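## Task

Remove the frontmost can from the line of green cans sitting behind the fridge's left door and set it standing upright on the counter. At the end both fridge doors must be closed, all remaining cans must still be inside the fridge, and none of them may be tipped over or leaning. The robot itself must not fall over or be left tilted.

## Robot and tools

ROBOT. TidyBot++: a wheeled base 0.54 m long, 0.50 m wide and 0.38 m high, carrying one seven-joint arm with a two-finger gripper. The shoulder sits 0.12 m ahead of the base centre, 0.68 m up. Segments: upper arm 0.42 m, forearm 0.31 m, hand 0.31 m. The arm begins folded with the hand pointing down. Cameras: base_camera (fixed on the base, looking forward and down) and wrist_camera (fisheye, looks along the hand).

FRAMES. Base frame: origin on the floor below the base centre, x forward, y left, z up, metres. hand_pose is reported in it as [x, y, z, qw, qx, qy, qz]; the point is midway between the finger pads, the hand's z axis runs out along the fingers, and the fingers close along its y axis. Odometry frame: the base frame as it was when the scene started; base_odometry is wheel-count only, heading in rad (left positive, -3.142 to 3.142), so slip shows up as travel. base_tilt is in degrees, forward and right positive.

move. One action per call; motions in it start together. Arguments:
- base: an object with any of translate_m (metres, forward positive, -2 to 2), strafe_m (metres, left positive, -2 to 2), rotate_rad (radians, counter-clockwise from above positive, -6.3 to 6.3). All are offsets from where the base last measured itself, along its axes at the start of the command.
- joints: absolute angle targets by name: joint_1_rad (any angle; positive turns the arm clockwise from above, opposite to heading), joint_2_rad (-2.249 to 2.249, shoulder, 0 is upright, positive leans forward), joint_3_rad (any angle), joint_4_rad (-2.579 to 2.579, elbow, 0 straight), joint_5_rad (any angle), joint_6_rad (-2.099 to 2.099, wrist), joint_7_rad (any angle; at 1.57 with the hand down, fingers open left-right), gripper_pos (0 open, 1 closed; pad gap is roughly 85 x (1 - gripper_pos) mm). Unbounded joints go the short way; turn in steps under half a turn.
- target: one list of seven numbers, an absolute hand pose in the base frame: x, y, z in metres then quaternion qw, qx, qy, qz. With target, joints may only carry gripper_pos.
- speeds: top speeds for this action only: translate_m and strafe_m 0.05 to 0.5 m/s (name just one of them when both move), rotate_rad 0.1 to 1.57 rad/s.
- cameras: list of base_camera, wrist_camera or all; [] for none.
- blocking: true (default) returns once everything rests; false returns within about 0.5 s while motion continues.
A move with no action just reports state and images. Unknown keys make the call invalid; out-of-range values get it refused.

wait(seconds 0 to 10, cameras): commands nothing, returns state and images; returns early when running moves settle. stop(cameras): brakes all running motions. zoom_image(camera, region [x0, y0, x1, y1] pixels, at most 504x504): enlarges part of a camera's latest image; base_camera is 644x364, wrist_camera 644x476. read_manual gives only licence texts. finished_scene(scene: the current scene's number) ends the scene irreversibly; later calls in the same reply go to the next scene.

RESULT LINES. move shows done or the worst status. base_status, joint_status, hand_status: done, moving, off_target (stopped away from the goal, may still push), contact_stop or time_out (uncommanded stops; later calls in that reply are skipped), not_followed (a built-in check held back the arm: 'joint command not followed' for self-collision, 'pose unreachable' for a target), stopped, torque_fault, limit_stop_at_motor_heat. hand_target is where the hand would be with all joints at target. motor_effort gives percent of each motor's maximum, bracketed number is the peak. on_its_own lists things the robot did unasked. A Motor temperatures line lists each arm joint; MOTOR HOT appears at 60 °C, and at 75 °C an over-temperature stop lets the arm sink for 30 to 60 s. ARM HIT means the arm struck the base or itself.

PRACTICAL NOTES. A target usually ends within about 3 cm; correct by adding (wanted minus read position) to the last target's x, y, z. To hold the hand still, resend hand_target, not hand_pose. Loads make the arm sag; never command a joint to its current reading while holding something. Straight-down reach tops out near 0.94 m high, close to the base. Closed fingertips extend about 20 mm past the hand point. A poorly reachable target can wander up to 10 s then time out. The arm does not avoid obstacles and keeps pushing when blocked; nothing stops it hitting the base.

AVOID. Dropping the can, releasing it while it moves, slamming doors, hard hits or shoves, squeezing hard on something still resting on a surface, twisting or yanking the gripper, and fast swings with a load. The robot can tip if the raised arm snags while the base drives or turns, if the arm is pushed or pulled sideways, or if it reaches far out from folded; backing off or retracting rights it. Driving the arm into things can cause a torque fault that freezes the arm for 10 s. Expect occasional brief tugs on held parts or pushes on loose objects.

Each tool is called after "Call:" as name(argument=value, ...) on one line, values as JSON.

## Session

Call:
move()

Scene clock: 0.00 s.
Motor temperatures (°C): [25 25 25 24 35 30 34]
base_odometry: x=+0.000 y=+0.000 heading=+0.000
base_tilt: forward=-0.2 right=+0.1
base_status: not commanded
joint_positions: joint_1_rad=+0.008 joint_2_rad=-0.381 joint_3_rad=+3.112 joint_4_rad=-2.504 joint_5_rad=+0.017 joint_6_rad=-0.832 joint_7_rad=+1.616 gripper_pos=+0.000
joint_status: not commanded
motor_effort: joint_1_rad=+1 joint_2_rad=-1 joint_3_rad=-1 joint_4_rad=+16 joint_5_rad=+0 joint_6_rad=+2 joint_7_rad=-1
hand_pose: x=+0.2875 y=-0.0003 z=+0.6015 quat_wxyz=(+0.014, +0.995, +0.038, +0.093) (m; base frame)
hand_target: x=+0.2859 y=-0.0003 z=+0.6004 quat_wxyz=(+0.014, +0.995, +0.038, +0.091) (m; base frame)
hand_status: not commanded
pictures: base_camera, wrist_camera

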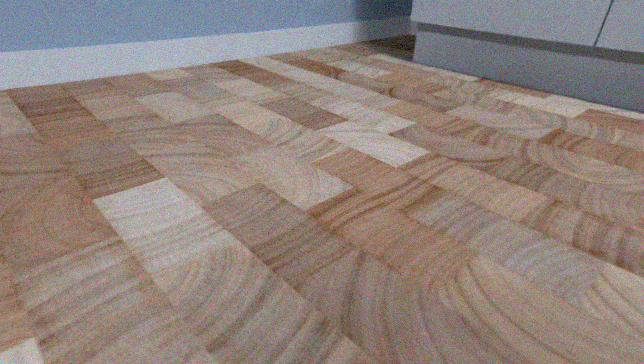

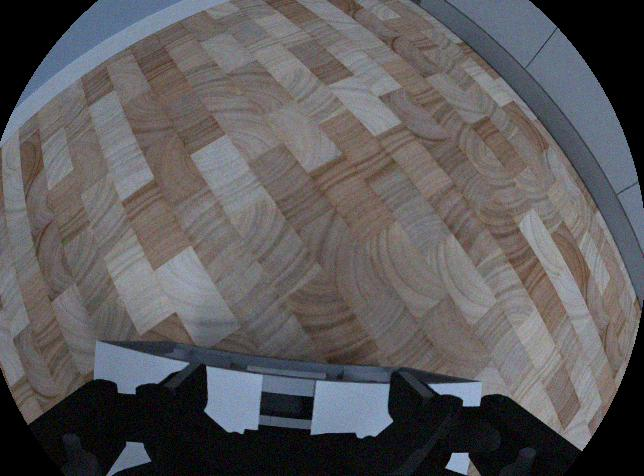

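Call:
move(joints={"joint_6_rad":0.4})

Call:
move(base={"rotate_rad":-1.4})

Scene clock: 1.97 s.
Motor temperatures (°C): [25 25 25 24 35 30 34]
move: done
base_odometry: x=+0.000 y=+0.000 heading=+0.000
base_tilt: forward=-0.1 right=+0.1
base_status: not commanded
joint_positions: joint_1_rad=+0.008 joint_2_rad=-0.381 joint_3_rad=+3.112 joint_4_rad=-2.500 joint_5_rad=+0.017 joint_6_rad=+0.365 joint_7_rad=+1.616 gripper_pos=+0.000
joint_status: all done
motor_effort: joint_1_rad=+0(1) joint_2_rad=-5(5) joint_3_rad=+0(1) joint_4_rad=+20(21) joint_5_rad=+0(1) joint_6_rad=+8(9) joint_7_rad=-1(2)
hand_pose: x=+0.5363 y=+0.0132 z=+0.8515 quat_wxyz=(+0.015, +0.768, +0.036, +0.639) (m; base frame)
hand_target: x=+0.5366 y=+0.0134 z=+0.8581 quat_wxyz=(+0.015, +0.759, +0.036, +0.650) (m; base frame)
hand_status: not commanded
pictures: base_camera, wrist_camera
camera_calibration:
wrist_camera: T_world_to_cam=[[0.00444653, -0.992536, 0.121875, -0.0992509], [-0.142247, -0.121264, -0.982375, 0.976223], [0.989821, -0.0129681, -0.141724, -0.275838], [0, 0, 0, 1]] pos_world=[0.412337, 0.0162939, 0.932021]

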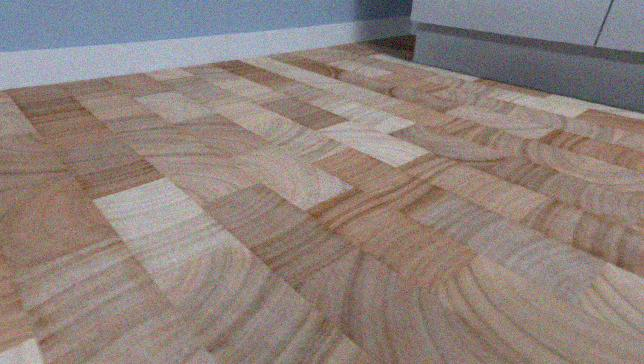

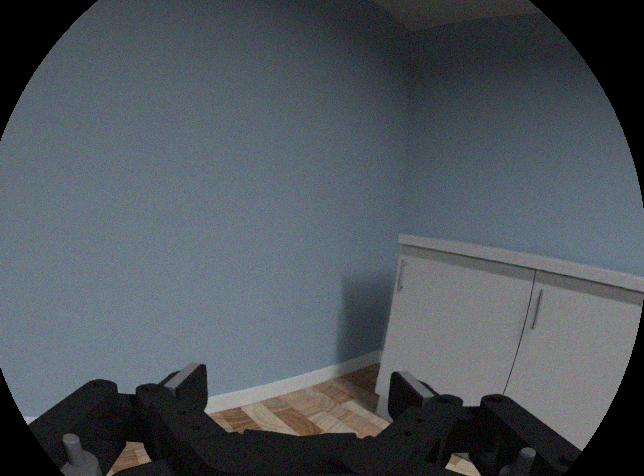

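Scene clock: 4.23 s.
Motor temperatures (°C): [25 25 25 24 35 30 34]
move: done
base_odometry: x=+0.000 y=+0.000 heading=-1.399
base_tilt: forward=-0.2 right=+0.1
base_status: done
joint_positions: joint_1_rad=+0.009 joint_2_rad=-0.381 joint_3_rad=+3.112 joint_4_rad=-2.500 joint_5_rad=+0.017 joint_6_rad=+0.365 joint_7_rad=+1.616 gripper_pos=+0.000
joint_status: not commanded
motor_effort: joint_1_rad=+0(1) joint_2_rad=-5(6) joint_3_rad=+0(2) joint_4_rad=+21(21) joint_5_rad=+0(1) joint_6_rad=+9(9) joint_7_rad=-1(2)
hand_pose: x=+0.5364 y=+0.0131 z=+0.8516 quat_wxyz=(+0.015, +0.768, +0.036, +0.639) (m; base frame)
hand_target: x=+0.5366 y=+0.0134 z=+0.8581 quat_wxyz=(+0.015, +0.759, +0.036, +0.650) (m; base frame)
hand_status: not commanded
pictures: base_camera, wrist_camera
camera_calibration:
wrist_camera: T_world_to_cam=[[0.00438811, -0.992537, 0.121868, -0.0992342], [-0.141951, -0.121253, -0.982419, 0.976195], [0.989864, -0.0129882, -0.141423, -0.276122], [0, 0, 0, 1]] pos_world=[0.41233, 0.0162865, 0.932076]

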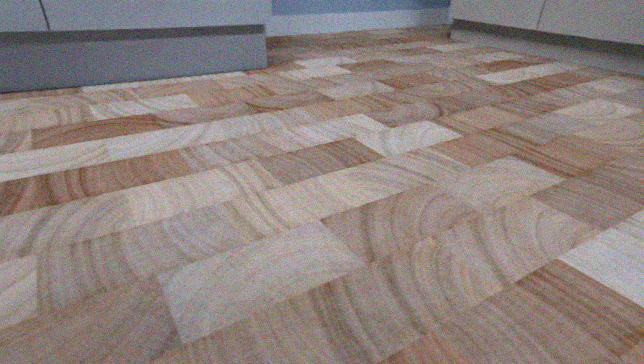

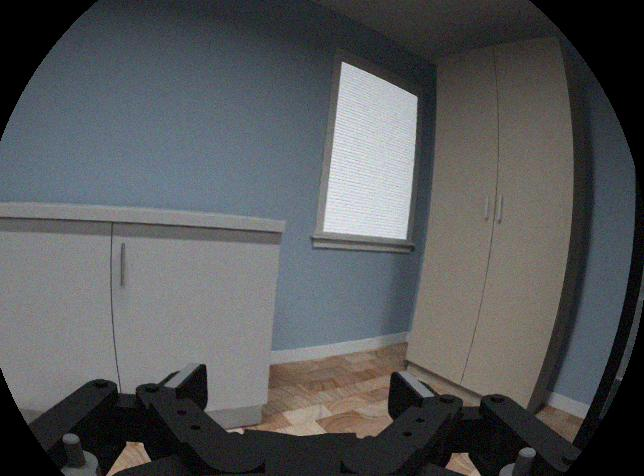

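Call:
move(base={"rotate_rad":-1.2}, cameras=["wrist_camera"])

Call:
move(base={"rotate_rad":-1.2}, cameras=["wrist_camera"])

Call:
move(base={"rotate_rad":-1.2}, cameras=["wrist_camera"])

Scene clock: 6.37 s.
Motor temperatures (°C): [25 25 25 24 35 30 34]
move: done
base_odometry: x=+0.000 y=+0.000 heading=-2.598
base_tilt: forward=-0.1 right=+0.1
base_status: done
joint_positions: joint_1_rad=+0.009 joint_2_rad=-0.381 joint_3_rad=+3.112 joint_4_rad=-2.500 joint_5_rad=+0.017 joint_6_rad=+0.365 joint_7_rad=+1.616 gripper_pos=+0.000
joint_status: not commanded
motor_effort: joint_1_rad=+0(2) joint_2_rad=-5(6) joint_3_rad=+0(2) joint_4_rad=+21(21) joint_5_rad=+0(1) joint_6_rad=+8(9) joint_7_rad=-1(2)
hand_pose: x=+0.5364 y=+0.0131 z=+0.8517 quat_wxyz=(+0.015, +0.768, +0.036, +0.639) (m; base frame)
hand_target: x=+0.5366 y=+0.0134 z=+0.8581 quat_wxyz=(+0.015, +0.759, +0.036, +0.650) (m; base frame)
hand_status: not commanded
pictures: wrist_camera
camera_calibration:
wrist_camera: T_world_to_cam=[[0.00434725, -0.992537, 0.121865, -0.0992254], [-0.141834, -0.121246, -0.982437, 0.976184], [0.989881, -0.0130137, -0.141303, -0.276235], [0, 0, 0, 1]] pos_world=[0.412327, 0.0162784, 0.932098]

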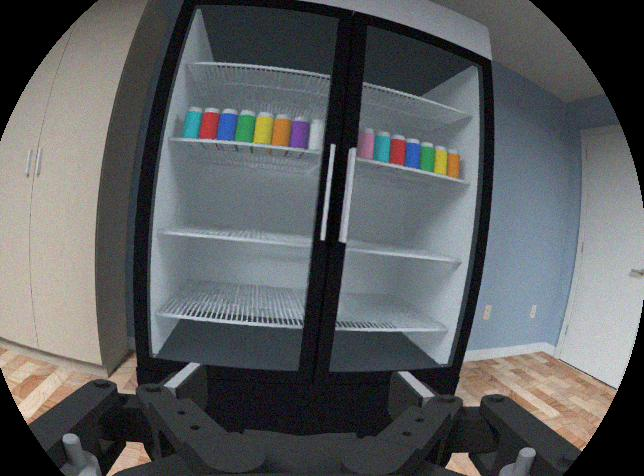

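Scene clock: 8.40 s.
Motor temperatures (°C): [25 25 25 25 35 30 34]
move: done
base_odometry: x=+0.000 y=+0.000 heading=+2.486
base_tilt: forward=-0.2 right=+0.1
base_status: done
joint_positions: joint_1_rad=+0.009 joint_2_rad=-0.381 joint_3_rad=+3.112 joint_4_rad=-2.500 joint_5_rad=+0.017 joint_6_rad=+0.365 joint_7_rad=+1.616 gripper_pos=+0.000
joint_status: not commanded
motor_effort: joint_1_rad=+0(1) joint_2_rad=-5(6) joint_3_rad=+0(2) joint_4_rad=+21(21) joint_5_rad=+0(1) joint_6_rad=+8(8) joint_7_rad=-1(1)
hand_pose: x=+0.5364 y=+0.0131 z=+0.8517 quat_wxyz=(+0.015, +0.768, +0.036, +0.639) (m; base frame)
hand_target: x=+0.5366 y=+0.0134 z=+0.8581 quat_wxyz=(+0.015, +0.759, +0.036, +0.650) (m; base frame)
hand_status: not commanded
pictures: wrist_camera
camera_calibration:
wrist_camera: T_world_to_cam=[[0.00431223, -0.992538, 0.121863, -0.0992193], [-0.141778, -0.12124, -0.982446, 0.976178], [0.989889, -0.013041, -0.141243, -0.276291], [0, 0, 0, 1]] pos_world=[0.412326, 0.01627, 0.932109]

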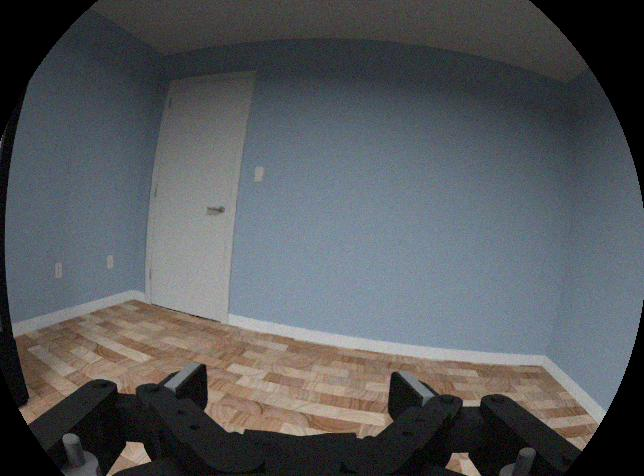

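Scene clock: 10.43 s.
Motor temperatures (°C): [25 25 25 25 35 30 34]
move: done
base_odometry: x=+0.000 y=+0.000 heading=+1.286
base_tilt: forward=-0.1 right=+0.1
base_status: done
joint_positions: joint_1_rad=+0.009 joint_2_rad=-0.381 joint_3_rad=+3.112 joint_4_rad=-2.500 joint_5_rad=+0.017 joint_6_rad=+0.365 joint_7_rad=+1.616 gripper_pos=+0.000
joint_status: not commanded
motor_effort: joint_1_rad=+0(1) joint_2_rad=-5(6) joint_3_rad=-1(2) joint_4_rad=+21(21) joint_5_rad=+0(0) joint_6_rad=+8(9) joint_7_rad=-1(2)
hand_pose: x=+0.5364 y=+0.0131 z=+0.8517 quat_wxyz=(+0.015, +0.768, +0.036, +0.639) (m; base frame)
hand_target: x=+0.5366 y=+0.0134 z=+0.8581 quat_wxyz=(+0.015, +0.759, +0.036, +0.650) (m; base frame)
hand_status: not commanded
pictures: wrist_camera
camera_calibration:
wrist_camera: T_world_to_cam=[[0.00428306, -0.992538, 0.121863, -0.0992158], [-0.141782, -0.121236, -0.982446, 0.976179], [0.989889, -0.0130701, -0.141243, -0.276291], [0, 0, 0, 1]] pos_world=[0.412327, 0.0162614, 0.932109]

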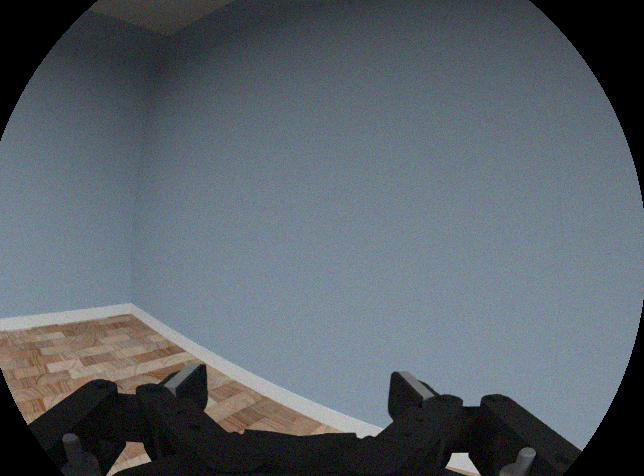

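Call:
move(base={"rotate_rad":2.4})

Call:
zoom_image(camera="wrist_camera", region=[120, 0, 510, 260])

Scene clock: 13.57 s.
Motor temperatures (°C): [25 25 25 25 35 30 34]
move: done
base_odometry: x=+0.000 y=+0.000 heading=-2.598
base_tilt: forward=-0.1 right=+0.1
base_status: done
joint_positions: joint_1_rad=+0.009 joint_2_rad=-0.381 joint_3_rad=+3.112 joint_4_rad=-2.500 joint_5_rad=+0.017 joint_6_rad=+0.365 joint_7_rad=+1.616 gripper_pos=+0.000
joint_status: not commanded
motor_effort: joint_1_rad=+0(1) joint_2_rad=-4(6) joint_3_rad=+0(2) joint_4_rad=+21(21) joint_5_rad=+0(1) joint_6_rad=+8(9) joint_7_rad=-1(2)
hand_pose: x=+0.5364 y=+0.0130 z=+0.8517 quat_wxyz=(+0.015, +0.768, +0.036, +0.639) (m; base frame)
hand_target: x=+0.5366 y=+0.0134 z=+0.8581 quat_wxyz=(+0.015, +0.759, +0.036, +0.650) (m; base frame)
hand_status: not commanded
pictures: base_camera, wrist_camera
camera_calibration:
wrist_camera: T_world_to_cam=[[0.0041022, -0.992539, 0.121862, -0.0991924], [-0.141743, -0.12121, -0.982455, 0.976175], [0.989895, -0.0132428, -0.141183, -0.276348], [0, 0, 0, 1]] pos_world=[0.412328, 0.0162099, 0.93212]

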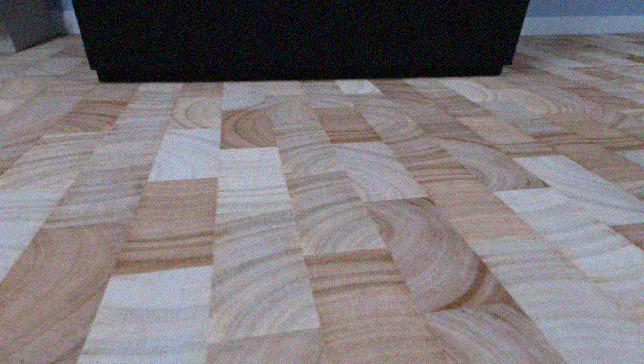

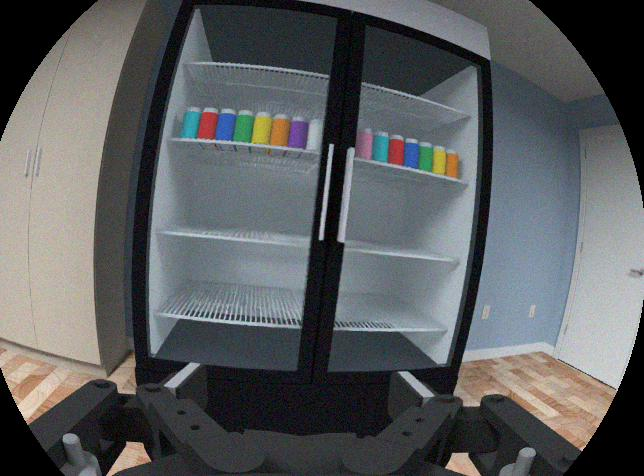

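Scaled by 1.292.

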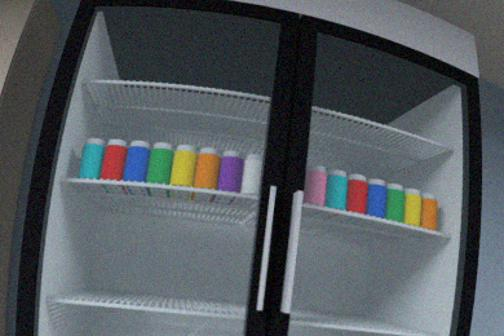

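Call:
move(base={"rotate_rad":0.17}, joints={"joint_7_rad":1.57, "joint_6_rad":0.45})

Call:
zoom_image(camera="base_camera", region=[70, 0, 570, 200])

Scene clock: 15.00 s.
Motor temperatures (°C): [25 25 25 25 35 30 34]
move: done
base_odometry: x=+0.000 y=+0.000 heading=-2.428
base_tilt: forward=-0.2 right=+0.1
base_status: done
joint_positions: joint_1_rad=+0.009 joint_2_rad=-0.381 joint_3_rad=+3.112 joint_4_rad=-2.500 joint_5_rad=+0.017 joint_6_rad=+0.424 joint_7_rad=+1.585 gripper_pos=+0.000
joint_status: all done
motor_effort: joint_1_rad=+0(1) joint_2_rad=-5(6) joint_3_rad=+0(2) joint_4_rad=+21(22) joint_5_rad=+0(0) joint_6_rad=+9(10) joint_7_rad=-1(2)
hand_pose: x=+0.5392 y=+0.0136 z=+0.8699 quat_wxyz=(+0.005, +0.749, +0.024, +0.662) (m; base frame)
hand_target: x=+0.5386 y=+0.0139 z=+0.8735 quat_wxyz=(+0.000, +0.743, +0.019, +0.669) (m; base frame)
hand_status: not commanded
pictures: base_camera, wrist_camera
camera_calibration:
wrist_camera: T_world_to_cam=[[-0.00515369, -0.995914, 0.0901617, -0.0682444], [-0.0845683, -0.0894058, -0.992399, 0.971963], [0.996404, -0.0127393, -0.083762, -0.330068], [0, 0, 0, 1]] pos_world=[0.410727, 0.0147288, 0.943081]

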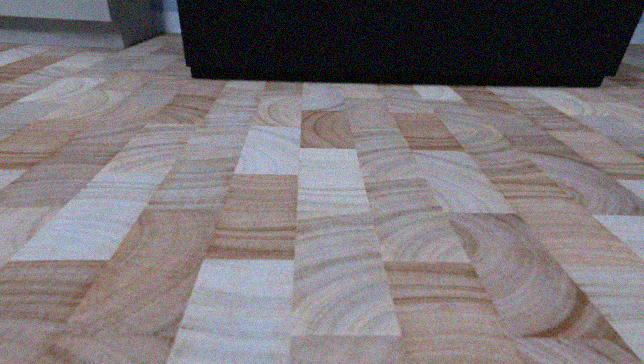

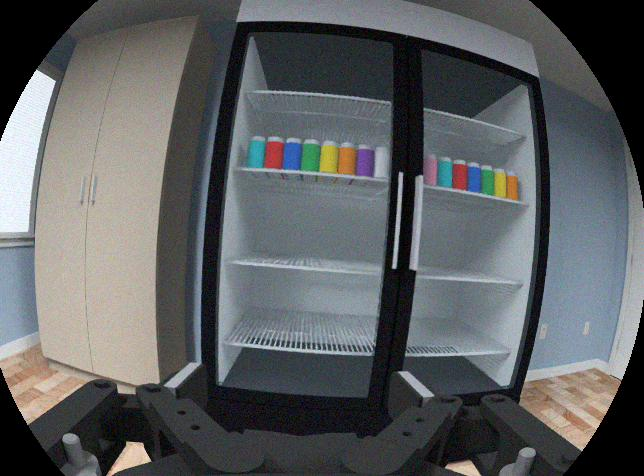

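Scaled by 1.008.

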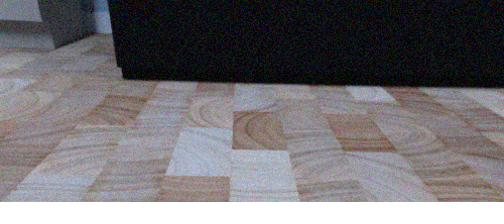

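Call:
move(base={"rotate_rad":0.014,"translate_m":0.55,"strafe_m":-0.27})

Call:
zoom_image(camera="wrist_camera", region=[100, 30, 500, 330])

Scene clock: 17.83 s.
Motor temperatures (°C): [25 25 25 25 35 30 34]
move: done
base_odometry: x=-0.593 y=-0.156 heading=-2.414
base_tilt: forward=-0.1 right=+0.1
base_status: done
joint_positions: joint_1_rad=+0.009 joint_2_rad=-0.381 joint_3_rad=+3.112 joint_4_rad=-2.500 joint_5_rad=+0.017 joint_6_rad=+0.424 joint_7_rad=+1.585 gripper_pos=+0.000
joint_status: not commanded
motor_effort: joint_1_rad=+0(2) joint_2_rad=-5(7) joint_3_rad=+0(1) joint_4_rad=+21(22) joint_5_rad=+0(0) joint_6_rad=+8(9) joint_7_rad=+0(2)
hand_pose: x=+0.5392 y=+0.0136 z=+0.8700 quat_wxyz=(+0.005, +0.749, +0.024, +0.662) (m; base frame)
hand_target: x=+0.5386 y=+0.0139 z=+0.8735 quat_wxyz=(+0.000, +0.743, +0.019, +0.669) (m; base frame)
hand_status: not commanded
pictures: base_camera, wrist_camera
camera_calibration:
wrist_camera: T_world_to_cam=[[-0.00516428, -0.995914, 0.0901621, -0.0682434], [-0.0844516, -0.0894069, -0.992408, 0.971956], [0.996414, -0.0127394, -0.0836448, -0.330149], [0, 0, 0, 1]] pos_world=[0.410696, 0.0147291, 0.943115]

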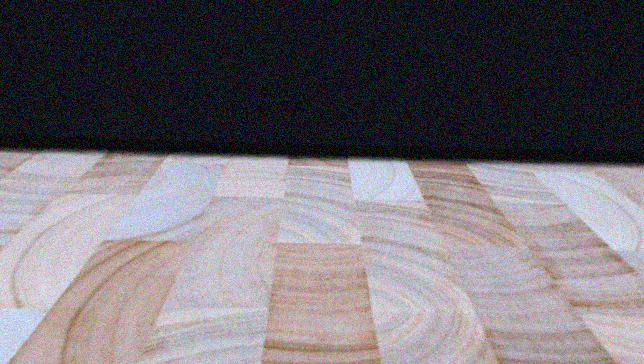

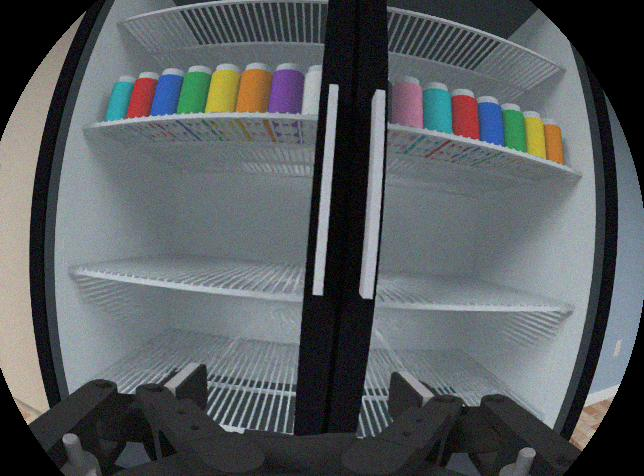

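Scaled by 1.260.

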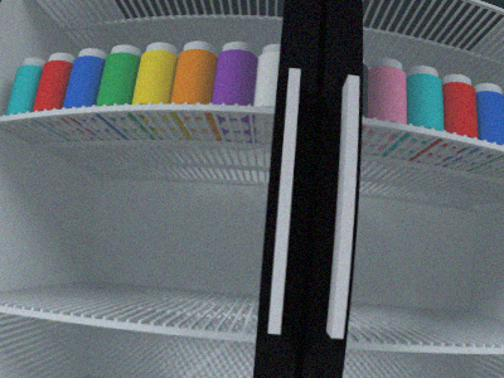

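Call:
move(target=[0.62, 0.005, 0.97, 0, 0.7071, 0, 0.7071])

Scene clock: 19.47 s.
Motor temperatures (°C): [25 25 25 25 35 30 34]
move: off_target
base_odometry: x=-0.593 y=-0.156 heading=-2.414
base_tilt: forward=-0.2 right=+0.1
base_status: not commanded
joint_positions: joint_1_rad=+0.009 joint_2_rad=-0.262 joint_3_rad=+3.112 joint_4_rad=-2.206 joint_5_rad=+0.016 joint_6_rad=+0.424 joint_7_rad=+1.585 gripper_pos=+0.000
joint_status: not commanded
motor_effort: joint_1_rad=+0(1) joint_2_rad=-10(11) joint_3_rad=-1(1) joint_4_rad=+22(22) joint_5_rad=+0(0) joint_6_rad=+8(9) joint_7_rad=-1(1)
hand_pose: x=+0.6132 y=+0.0157 z=+0.9886 quat_wxyz=(+0.004, +0.689, +0.022, +0.724) (m; base frame)
hand_target: x=+0.6200 y=+0.0050 z=+0.9700 quat_wxyz=(+0.000, +0.707, +0.000, +0.707) (m; base frame)
hand_status: off_target (0.022 m and 3.8 deg from the pose sent, 0.129 m and 7.6 deg at the start)
pictures: base_camera, wrist_camera
camera_calibration:
wrist_camera: T_world_to_cam=[[-0.017767, -0.996609, 0.0803417, -0.0590404], [0.0881346, -0.0816027, -0.99276, 0.990488], [0.99595, -0.0105575, 0.0892856, -0.56463], [0, 0, 0, 1]] pos_world=[0.473998, 0.0160252, 1.03847]

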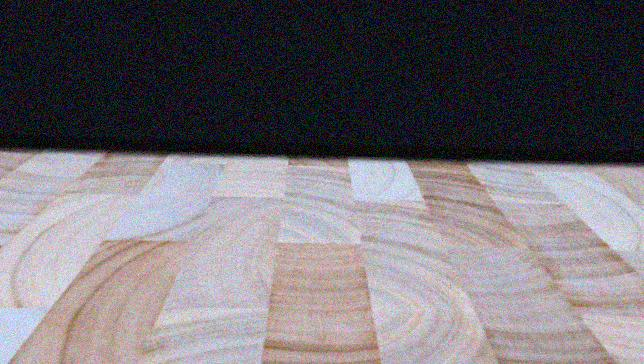

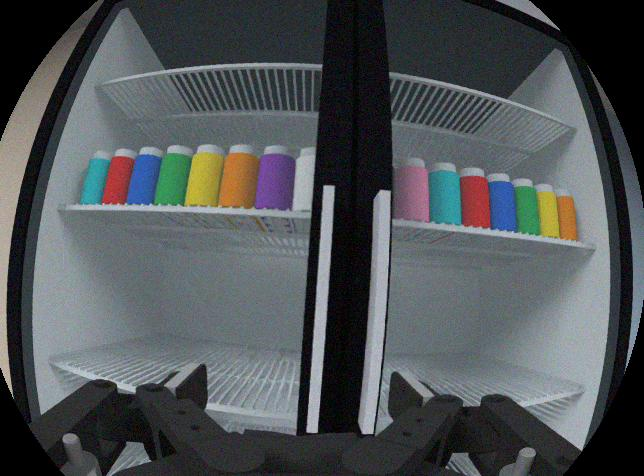

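Call:
move(target=[0.73, -0.005, 0.955, 0, 0.7071, 0, 0.7071])

Scene clock: 20.90 s.
Motor temperatures (°C): [25 25 25 25 35 30 34]
move: off_target
base_odometry: x=-0.593 y=-0.156 heading=-2.414
base_tilt: forward=-0.1 right=+0.1
base_status: not commanded
joint_positions: joint_1_rad=+0.009 joint_2_rad=+0.043 joint_3_rad=+3.133 joint_4_rad=-2.011 joint_5_rad=+0.016 joint_6_rad=+0.450 joint_7_rad=+1.576 gripper_pos=+0.000
joint_status: not commanded
motor_effort: joint_1_rad=+0(1) joint_2_rad=-20(22) joint_3_rad=-1(1) joint_4_rad=+21(22) joint_5_rad=+0(0) joint_6_rad=+8(9) joint_7_rad=-1(2)
hand_pose: x=+0.7265 y=+0.0031 z=+0.9455 quat_wxyz=(+0.004, +0.719, +0.009, +0.695) (m; base frame)
hand_target: x=+0.7300 y=-0.0050 z=+0.9550 quat_wxyz=(+0.000, +0.707, +0.000, +0.707) (m; base frame)
hand_status: off_target (0.013 m and 2.3 deg from the pose sent, 0.123 m and 3.8 deg at the start)
pictures: base_camera, wrist_camera
camera_calibration:
wrist_camera: T_world_to_cam=[[-0.0320303, -0.997316, 0.0658372, -0.0420376], [0.00358614, -0.0659852, -0.997814, 1.00283], [0.99948, -0.0317241, 0.00569004, -0.597201], [0, 0, 0, 1]] pos_world=[0.591948, 0.00530154, 1.0068]

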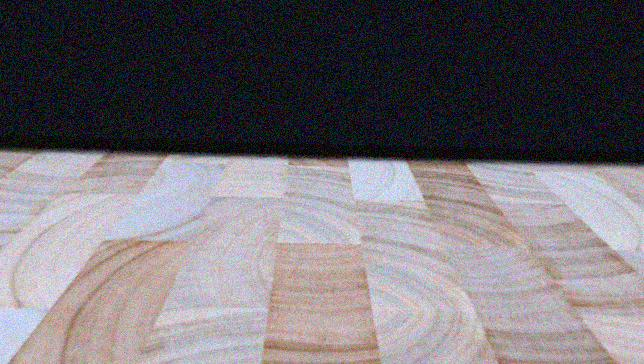

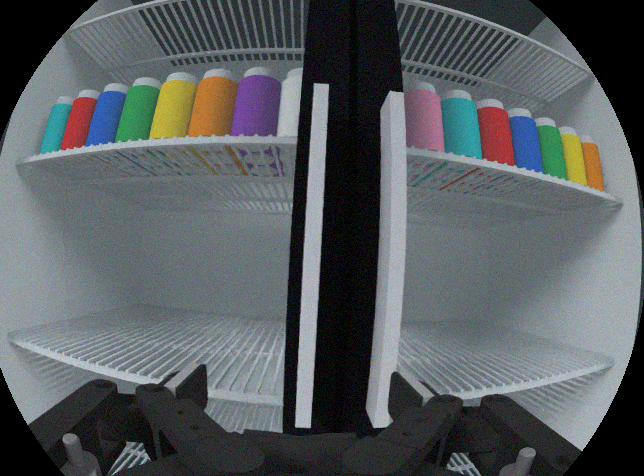

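Call:
move(target=[0.835, -0.008, 0.965, 0, 0.7071, 0, 0.7071], joints={"gripper_pos":0.5})

Call:
zoom_image(camera="wrist_camera", region=[150, 200, 450, 470])

Scene clock: 22.47 s.
Motor temperatures (°C): [25 25 25 25 35 30 34]
move: off_target
base_odometry: x=-0.593 y=-0.156 heading=-2.414
base_tilt: forward=-0.2 right=+0.2
base_status: not commanded
joint_positions: joint_1_rad=+0.016 joint_2_rad=+0.267 joint_3_rad=+3.133 joint_4_rad=-1.696 joint_5_rad=+0.016 joint_6_rad=+0.437 joint_7_rad=+1.573 gripper_pos=+0.500
joint_status: all done
motor_effort: joint_1_rad=+1(1) joint_2_rad=-29(30) joint_3_rad=-1(2) joint_4_rad=+22(22) joint_5_rad=+0(0) joint_6_rad=+8(9) joint_7_rad=-1(2)
hand_pose: x=+0.8313 y=-0.0030 z=+0.9819 quat_wxyz=(+0.006, +0.691, +0.005, +0.723) (m; base frame)
hand_target: x=+0.8350 y=-0.0080 z=+0.9650 quat_wxyz=(+0.000, +0.707, +0.000, +0.707) (m; base frame)
hand_status: off_target (0.018 m and 2.7 deg from the pose sent, 0.111 m and 2.3 deg at the start)
pictures: base_camera, wrist_camera
camera_calibration:
wrist_camera: T_world_to_cam=[[-0.0448773, -0.997258, 0.058839, -0.0296349], [0.081994, -0.0623766, -0.994679, 0.97013], [0.995622, -0.0398141, 0.0845685, -0.776658], [0, 0, 0, 1]] pos_world=[0.692383, 0.000037787, 1.03239]

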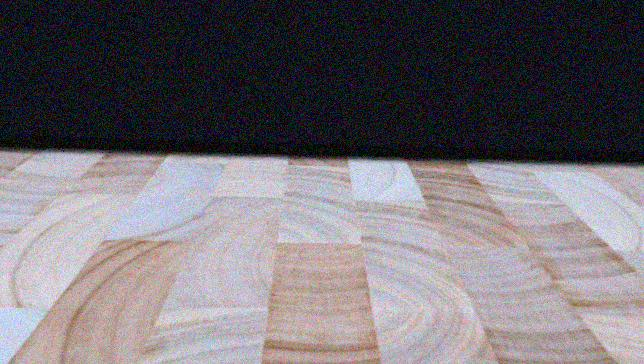

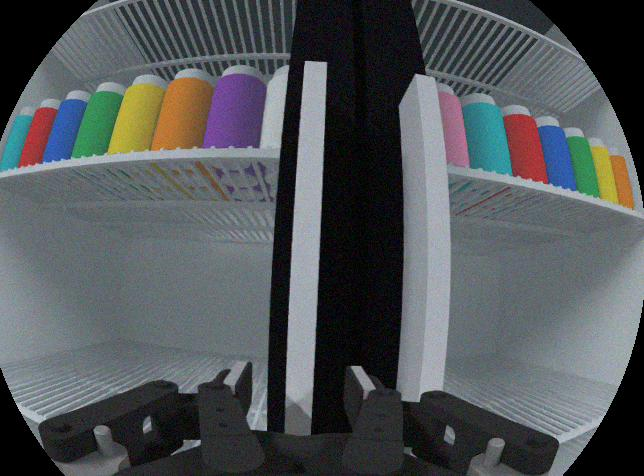

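Scaled by 1.680.

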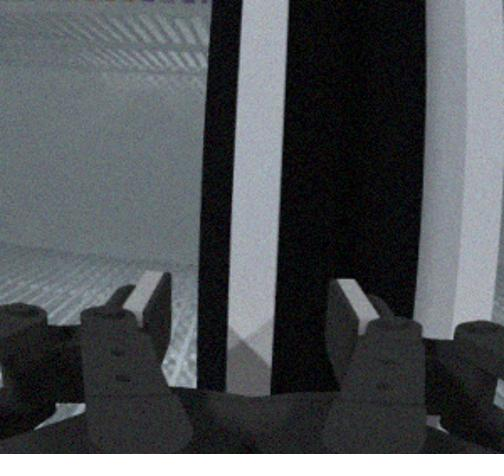

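Call:
move(target=[0.885, -0.008, 0.955, 0, 0.7071, 0, 0.7071])

Call:
zoom_image(camera="wrist_camera", region=[150, 200, 450, 470])

Scene clock: 23.73 s.
Motor temperatures (°C): [25 25 25 25 35 30 34]
move: off_target
base_odometry: x=-0.592 y=-0.156 heading=-2.414
base_tilt: forward=-0.1 right=+0.1
base_status: not commanded
joint_positions: joint_1_rad=+0.016 joint_2_rad=+0.365 joint_3_rad=+3.133 joint_4_rad=-1.558 joint_5_rad=+0.016 joint_6_rad=+0.420 joint_7_rad=+1.573 gripper_pos=+0.500
joint_status: not commanded
motor_effort: joint_1_rad=+1(2) joint_2_rad=-26(33) joint_3_rad=+0(2) joint_4_rad=+24(25) joint_5_rad=+0(1) joint_6_rad=+8(9) joint_7_rad=-1(2)
hand_pose: x=+0.8748 y=-0.0041 z=+0.9876 quat_wxyz=(+0.006, +0.683, +0.004, +0.731) (m; base frame)
hand_target: x=+0.8850 y=-0.0080 z=+0.9550 quat_wxyz=(+0.000, +0.707, +0.000, +0.707) (m; base frame)
hand_status: off_target (0.034 m and 4.0 deg from the pose sent, 0.060 m and 2.7 deg at the start)
pictures: base_camera, wrist_camera
camera_calibration:
wrist_camera: T_world_to_cam=[[-0.0470256, -0.997249, 0.057293, -0.0257009], [0.104042, -0.0619344, -0.992643, 0.950833], [0.993461, -0.0407188, 0.106668, -0.840429], [0, 0, 0, 1]] pos_world=[0.734799, -0.000962132, 1.03496]

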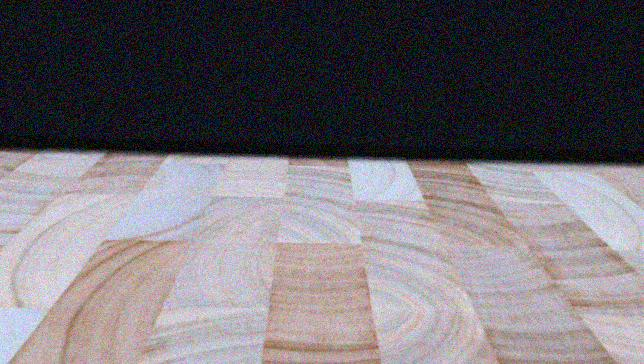

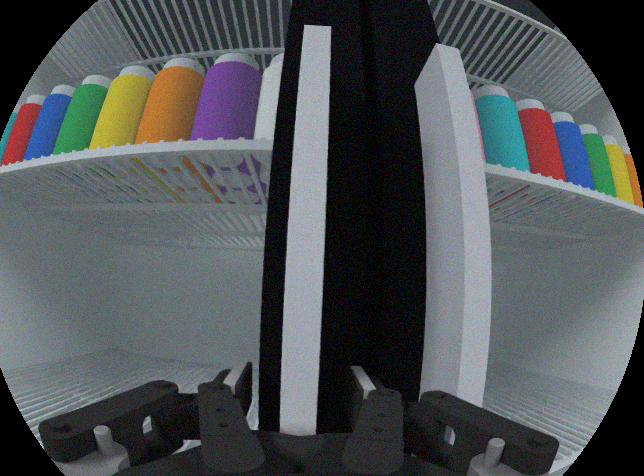

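Scaled by 1.680.

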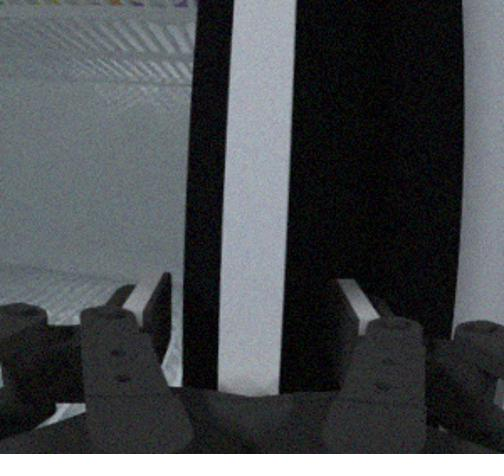

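Call:
move(joints={"gripper_pos":1.0})

Scene clock: 24.67 s.
Motor temperatures (°C): [25 25 25 25 35 30 34]
move: off_target
base_odometry: x=-0.592 y=-0.156 heading=-2.414
base_tilt: forward=-0.1 right=+0.1
base_status: not commanded
joint_positions: joint_1_rad=+0.022 joint_2_rad=+0.360 joint_3_rad=+3.128 joint_4_rad=-1.562 joint_5_rad=+0.020 joint_6_rad=+0.415 joint_7_rad=+1.573 gripper_pos=+0.879
joint_status: gripper_pos off_target (ended at +0.879, target +1.000)
motor_effort: joint_1_rad=-3(8) joint_2_rad=-23(26) joint_3_rad=-4(9) joint_4_rad=+27(28) joint_5_rad=+3(5) joint_6_rad=+8(9) joint_7_rad=+0(1)
hand_pose: x=+0.8728 y=-0.0044 z=+0.9874 quat_wxyz=(+0.006, +0.684, +0.005, +0.729) (m; base frame)
hand_target: x=+0.8850 y=-0.0080 z=+0.9550 quat_wxyz=(+0.000, +0.707, +0.000, +0.707) (m; base frame)
hand_status: not commanded
pictures: base_camera, wrist_camera
camera_calibration:
wrist_camera: T_world_to_cam=[[-0.045747, -0.997254, 0.0582307, -0.0281111], [0.100416, -0.0625872, -0.992975, 0.95435], [0.993893, -0.0395783, 0.103004, -0.835145], [0, 0, 0, 1]] pos_world=[0.732927, -0.00135753, 1.03531]

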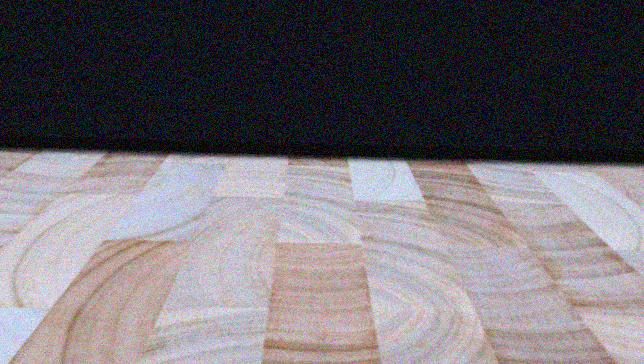

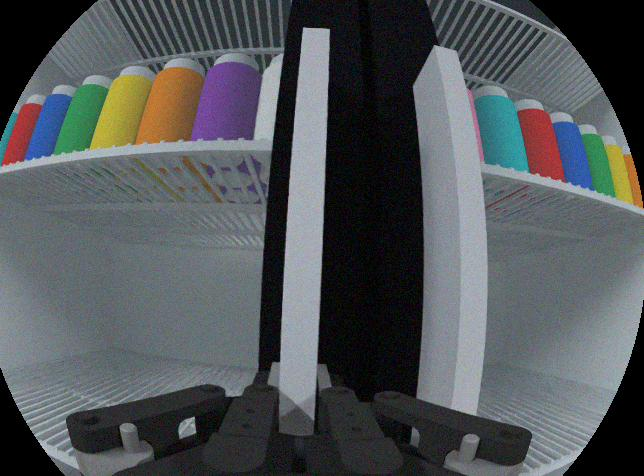

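Call:
move(base={"translate_m":-0.072,"strafe_m":0.116,"rotate_rad":-0.12}, speeds={"translate_m":0.12,"rotate_rad":0.12})

Scene clock: 26.80 s.
Motor temperatures (°C): [25 25 25 25 35 30 34]
move: done
base_odometry: x=-0.461 y=-0.194 heading=-2.534
base_tilt: forward=-0.2 right=+0.1
base_status: done
joint_positions: joint_1_rad=+0.035 joint_2_rad=+0.388 joint_3_rad=+3.126 joint_4_rad=-1.524 joint_5_rad=+0.020 joint_6_rad=+0.410 joint_7_rad=+1.572 gripper_pos=+0.888
joint_status: not commanded
motor_effort: joint_1_rad=-1(7) joint_2_rad=-33(52) joint_3_rad=-3(5) joint_4_rad=+18(26) joint_5_rad=+2(2) joint_6_rad=+6(8) joint_7_rad=-1(2)
hand_pose: x=+0.8846 y=-0.0140 z=+0.9878 quat_wxyz=(+0.010, +0.682, +0.000, +0.731) (m; base frame)
hand_target: x=+0.8850 y=-0.0080 z=+0.9550 quat_wxyz=(+0.000, +0.707, +0.000, +0.707) (m; base frame)
hand_status: not commanded
pictures: base_camera, wrist_camera
camera_calibration:
wrist_camera: T_world_to_cam=[[-0.0580544, -0.996712, 0.0565293, -0.0245725], [0.104571, -0.0623846, -0.992559, 0.948868], [0.992822, -0.0517111, 0.107849, -0.851319], [0, 0, 0, 1]] pos_world=[0.744557, -0.00931956, 1.03501]

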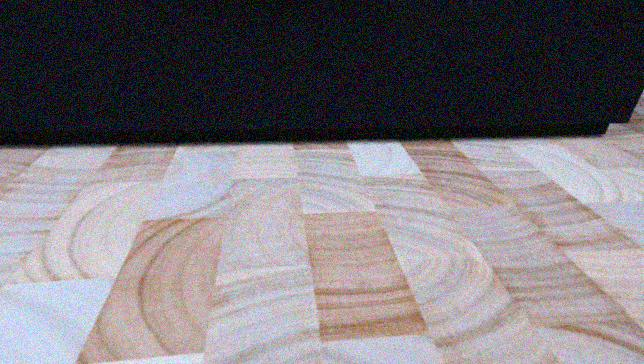

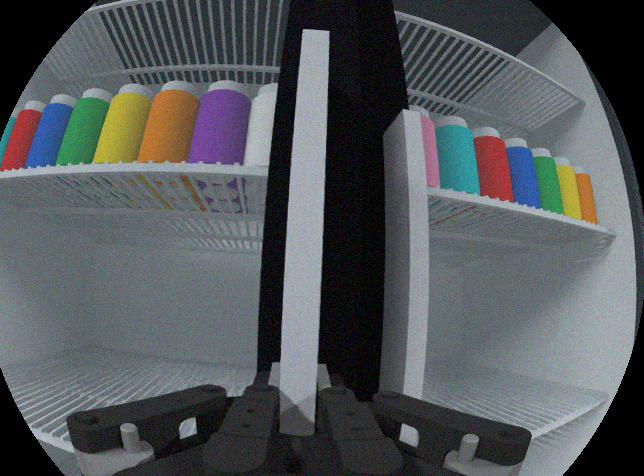

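Call:
move(base={"translate_m":-0.078,"strafe_m":0.112,"rotate_rad":-0.12}, speeds={"translate_m":0.12,"rotate_rad":0.12}, cameras=[])

Call:
move(base={"translate_m":-0.078,"strafe_m":0.112,"rotate_rad":-0.12}, speeds={"translate_m":0.12,"rotate_rad":0.12})

Scene clock: 28.57 s.
Motor temperatures (°C): [25 25 25 25 35 30 34]
move: done
base_odometry: x=-0.333 y=-0.242 heading=-2.655
base_tilt: forward=-0.1 right=+0.1
base_status: done
joint_positions: joint_1_rad=+0.028 joint_2_rad=+0.392 joint_3_rad=+3.127 joint_4_rad=-1.519 joint_5_rad=+0.020 joint_6_rad=+0.410 joint_7_rad=+1.572 gripper_pos=+0.888
joint_status: not commanded
motor_effort: joint_1_rad=+0(8) joint_2_rad=-34(37) joint_3_rad=-2(5) joint_4_rad=+16(20) joint_5_rad=+2(4) joint_6_rad=+4(7) joint_7_rad=-1(2)
hand_pose: x=+0.8863 y=-0.0094 z=+0.9878 quat_wxyz=(+0.008, +0.682, +0.002, +0.731) (m; base frame)
hand_target: x=+0.8850 y=-0.0080 z=+0.9550 quat_wxyz=(+0.000, +0.707, +0.000, +0.707) (m; base frame)
hand_status: not commanded
pictures: none
No camera images: "cameras" was empty.

Scene clock: 30.23 s.
Motor temperatures (°C): [25 25 25 25 35 30 34]
move: done
base_odometry: x=-0.212 y=-0.304 heading=-2.775
base_tilt: forward=-0.1 right=+0.1
base_status: done
joint_positions: joint_1_rad=+0.021 joint_2_rad=+0.398 joint_3_rad=+3.127 joint_4_rad=-1.510 joint_5_rad=+0.020 joint_6_rad=+0.410 joint_7_rad=+1.572 gripper_pos=+0.888
joint_status: not commanded
motor_effort: joint_1_rad=+2(9) joint_2_rad=-36(39) joint_3_rad=-2(5) joint_4_rad=+14(18) joint_5_rad=+3(5) joint_6_rad=+4(6) joint_7_rad=-1(2)
hand_pose: x=+0.8891 y=-0.0037 z=+0.9879 quat_wxyz=(+0.005, +0.681, +0.005, +0.732) (m; base frame)
hand_target: x=+0.8850 y=-0.0080 z=+0.9550 quat_wxyz=(+0.000, +0.707, +0.000, +0.707) (m; base frame)
hand_status: not commanded
pictures: base_camera, wrist_camera
camera_calibration:
wrist_camera: T_world_to_cam=[[-0.0447997, -0.997396, 0.056515, -0.0258284], [0.108462, -0.0610935, -0.992222, 0.945401], [0.993091, -0.0383215, 0.110916, -0.858518], [0, 0, 0, 1]] pos_world=[0.748889, -0.000903082, 1.03473]

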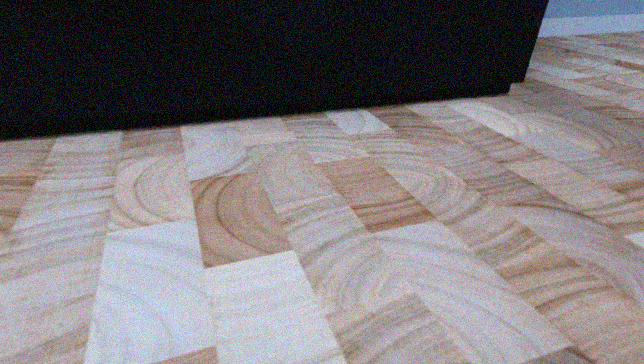

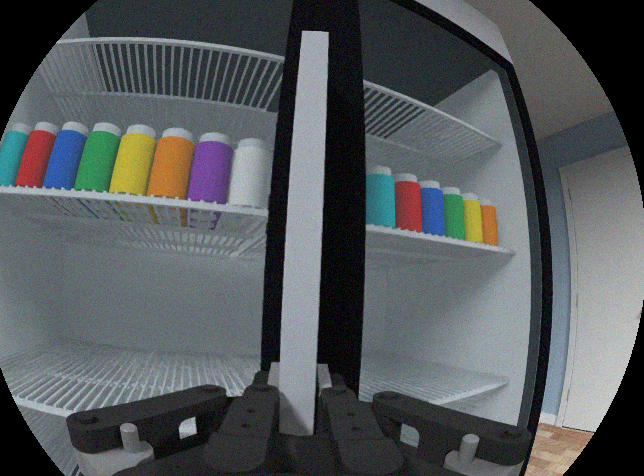

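Call:
move(base={"translate_m":-0.106,"strafe_m":0.196,"rotate_rad":-0.2}, speeds={"translate_m":0.15,"rotate_rad":0.14}, cameras=[])

Call:
move(base={"translate_m":-0.108,"strafe_m":0.196,"rotate_rad":-0.2}, speeds={"translate_m":0.15,"rotate_rad":0.14})

Scene clock: 32.43 s.
Motor temperatures (°C): [25 25 25 25 35 30 34]
move: done
base_odometry: x=-0.042 y=-0.450 heading=-2.976
base_tilt: forward=-0.1 right=+0.1
base_status: done
joint_positions: joint_1_rad=+0.016 joint_2_rad=+0.404 joint_3_rad=+3.127 joint_4_rad=-1.504 joint_5_rad=+0.020 joint_6_rad=+0.410 joint_7_rad=+1.572 gripper_pos=+0.888
joint_status: not commanded
motor_effort: joint_1_rad=+2(9) joint_2_rad=-35(39) joint_3_rad=-2(4) joint_4_rad=+13(17) joint_5_rad=+4(5) joint_6_rad=+4(6) joint_7_rad=-2(2)
hand_pose: x=+0.8913 y=+0.0002 z=+0.9879 quat_wxyz=(+0.003, +0.681, +0.007, +0.733) (m; base frame)
hand_target: x=+0.8850 y=-0.0080 z=+0.9550 quat_wxyz=(+0.000, +0.707, +0.000, +0.707) (m; base frame)
hand_status: not commanded
pictures: none
No camera images: "cameras" was empty.

Scene clock: 34.50 s.
Motor temperatures (°C): [25 25 25 25 35 30 34]
move: done
base_odometry: x=+0.097 y=-0.625 heading=+3.107
base_tilt: forward=-0.1 right=+0.1
base_status: done
joint_positions: joint_1_rad=+0.010 joint_2_rad=+0.408 joint_3_rad=+3.126 joint_4_rad=-1.497 joint_5_rad=+0.020 joint_6_rad=+0.410 joint_7_rad=+1.572 gripper_pos=+0.888
joint_status: not commanded
motor_effort: joint_1_rad=+3(11) joint_2_rad=-38(40) joint_3_rad=-1(4) joint_4_rad=+13(16) joint_5_rad=+4(6) joint_6_rad=+5(6) joint_7_rad=-2(2)
hand_pose: x=+0.8932 y=+0.0053 z=+0.9880 quat_wxyz=(+0.001, +0.680, +0.009, +0.733) (m; base frame)
hand_target: x=+0.8850 y=-0.0080 z=+0.9550 quat_wxyz=(+0.000, +0.707, +0.000, +0.707) (m; base frame)
hand_status: not commanded
pictures: base_camera, wrist_camera
camera_calibration:
wrist_camera: T_world_to_cam=[[-0.0331965, -0.997881, 0.0559588, -0.0265135], [0.112006, -0.0593513, -0.991934, 0.942144], [0.993153, -0.026661, 0.113739, -0.865129], [0, 0, 0, 1]] pos_world=[0.7528, 0.00639497, 1.03443]

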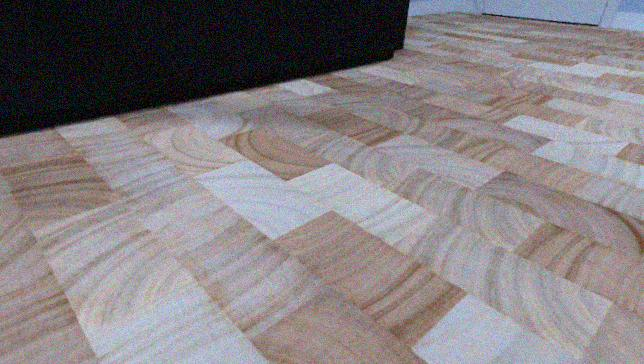

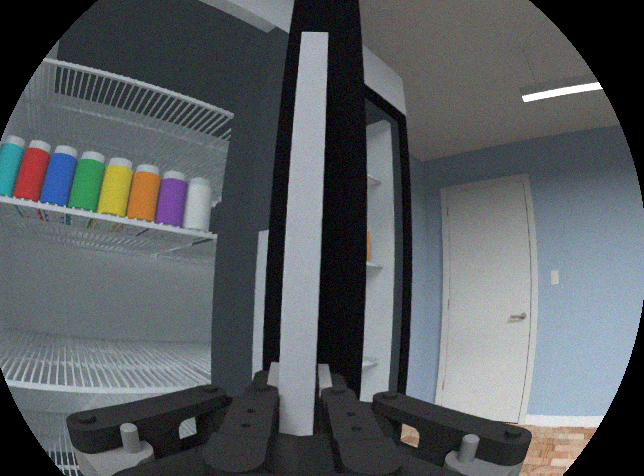

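Call:
move(base={"translate_m":-0.106,"strafe_m":0.198,"rotate_rad":-0.2}, speeds={"translate_m":0.15,"rotate_rad":0.14}, cameras=[])

Call:
move(base={"translate_m":-0.106,"strafe_m":0.198,"rotate_rad":-0.2}, speeds={"translate_m":0.15,"rotate_rad":0.14}, cameras=[])

Call:
move(base={"translate_m":-0.106,"strafe_m":0.198,"rotate_rad":-0.2}, speeds={"translate_m":0.15,"rotate_rad":0.14})

Scene clock: 36.73 s.
Motor temperatures (°C): [25 26 25 25 35 30 34]
move: done
base_odometry: x=+0.196 y=-0.827 heading=+2.907
base_tilt: forward=-0.1 right=+0.1
base_status: done
joint_positions: joint_1_rad=+0.008 joint_2_rad=+0.412 joint_3_rad=+3.124 joint_4_rad=-1.493 joint_5_rad=+0.020 joint_6_rad=+0.410 joint_7_rad=+1.572 gripper_pos=+0.888
joint_status: not commanded
motor_effort: joint_1_rad=+5(12) joint_2_rad=-38(40) joint_3_rad=-1(5) joint_4_rad=+11(15) joint_5_rad=+5(6) joint_6_rad=+4(6) joint_7_rad=-2(2)
hand_pose: x=+0.8945 y=+0.0083 z=+0.9880 quat_wxyz=(-0.001, +0.680, +0.010, +0.733) (m; base frame)
hand_target: x=+0.8850 y=-0.0080 z=+0.9550 quat_wxyz=(+0.000, +0.707, +0.000, +0.707) (m; base frame)
hand_status: not commanded
pictures: none
No camera images: "cameras" was empty.

Scene clock: 38.87 s.
Motor temperatures (°C): [25 26 25 25 35 30 34]
move: done
base_odometry: x=+0.253 y=-1.044 heading=+2.706
base_tilt: forward=-0.1 right=+0.1
base_status: done
joint_positions: joint_1_rad=+0.005 joint_2_rad=+0.414 joint_3_rad=+3.122 joint_4_rad=-1.490 joint_5_rad=+0.020 joint_6_rad=+0.410 joint_7_rad=+1.572 gripper_pos=+0.888
joint_status: not commanded
motor_effort: joint_1_rad=+5(12) joint_2_rad=-37(40) joint_3_rad=-1(5) joint_4_rad=+10(13) joint_5_rad=+5(6) joint_6_rad=+4(6) joint_7_rad=-2(3)
hand_pose: x=+0.8955 y=+0.0116 z=+0.9880 quat_wxyz=(-0.003, +0.680, +0.011, +0.734) (m; base frame)
hand_target: x=+0.8850 y=-0.0080 z=+0.9550 quat_wxyz=(+0.000, +0.707, +0.000, +0.707) (m; base frame)
hand_status: not commanded
pictures: none
No camera images: "cameras" was empty.

Scene clock: 42.90 s.
Motor temperatures (°C): [25 26 25 25 35 30 34]
move: time_out
base_odometry: x=+0.266 y=-1.267 heading=+2.502
base_tilt: forward=-0.1 right=+0.1
base_status: translate_m time_out (by the wheels' count: -0.105 of -0.106); strafe_m time_out (by the wheels' count: +0.196 of +0.198); rotate_rad time_out (by the wheels' count: -0.205 of -0.200)
joint_positions: joint_1_rad=+0.003 joint_2_rad=+0.415 joint_3_rad=+3.117 joint_4_rad=-1.488 joint_5_rad=+0.020 joint_6_rad=+0.409 joint_7_rad=+1.572 gripper_pos=+0.888
joint_status: not commanded
motor_effort: joint_1_rad=+6(16) joint_2_rad=-36(40) joint_3_rad=+0(8) joint_4_rad=+11(15) joint_5_rad=+3(4) joint_6_rad=+4(6) joint_7_rad=-3(3)
hand_pose: x=+0.8958 y=+0.0159 z=+0.9880 quat_wxyz=(-0.006, +0.679, +0.013, +0.734) (m; base frame)
hand_target: x=+0.8850 y=-0.0080 z=+0.9550 quat_wxyz=(+0.000, +0.707, +0.000, +0.707) (m; base frame)
hand_status: not commanded
pictures: base_camera, wrist_camera
camera_calibration:
wrist_camera: T_world_to_cam=[[-0.0181227, -0.998475, 0.0521499, -0.0255262], [0.114575, -0.0538888, -0.991952, 0.94014], [0.993249, -0.0120018, 0.115377, -0.86933], [0, 0, 0, 1]] pos_world=[0.755282, 0.0147422, 1.03421]

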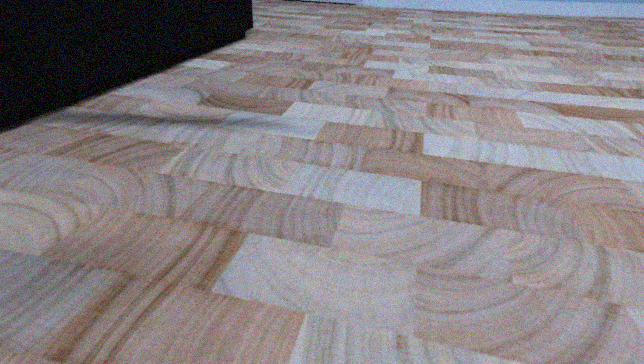

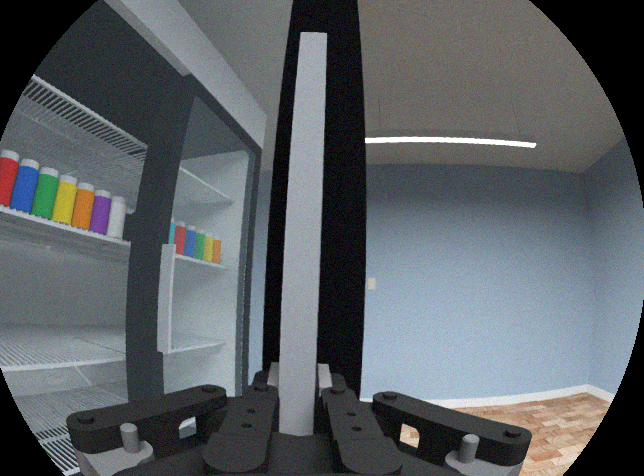

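Call:
move(base={"translate_m":-0.083,"strafe_m":0.147,"rotate_rad":-0.15}, speeds={"translate_m":0.15,"rotate_rad":0.14}, cameras=[])

Call:
move(base={"translate_m":-0.083,"strafe_m":0.147,"rotate_rad":-0.15}, speeds={"translate_m":0.15,"rotate_rad":0.14})

Scene clock: 46.80 s.
Motor temperatures (°C): [25 26 25 25 35 30 34]
move: time_out
base_odometry: x=+0.245 y=-1.433 heading=+2.347
base_tilt: forward=-0.1 right=+0.1
base_status: translate_m time_out (by the wheels' count: -0.083 of -0.083); strafe_m time_out (by the wheels' count: +0.146 of +0.147); rotate_rad time_out (by the wheels' count: -0.154 of -0.150)
joint_positions: joint_1_rad=+0.036 joint_2_rad=+0.412 joint_3_rad=+3.126 joint_4_rad=-1.492 joint_5_rad=+0.020 joint_6_rad=+0.409 joint_7_rad=+1.572 gripper_pos=+0.888
joint_status: not commanded
motor_effort: joint_1_rad=+0(11) joint_2_rad=-32(39) joint_3_rad=-3(6) joint_4_rad=+14(17) joint_5_rad=+2(3) joint_6_rad=+5(6) joint_7_rad=-1(3)
hand_pose: x=+0.8946 y=-0.0153 z=+0.9879 quat_wxyz=(+0.010, +0.680, +0.000, +0.733) (m; base frame)
hand_target: x=+0.8850 y=-0.0080 z=+0.9550 quat_wxyz=(+0.000, +0.707, +0.000, +0.707) (m; base frame)
hand_status: not commanded
pictures: none
No camera images: "cameras" was empty.

not run: a stop that you did not command came earlier in this reply.


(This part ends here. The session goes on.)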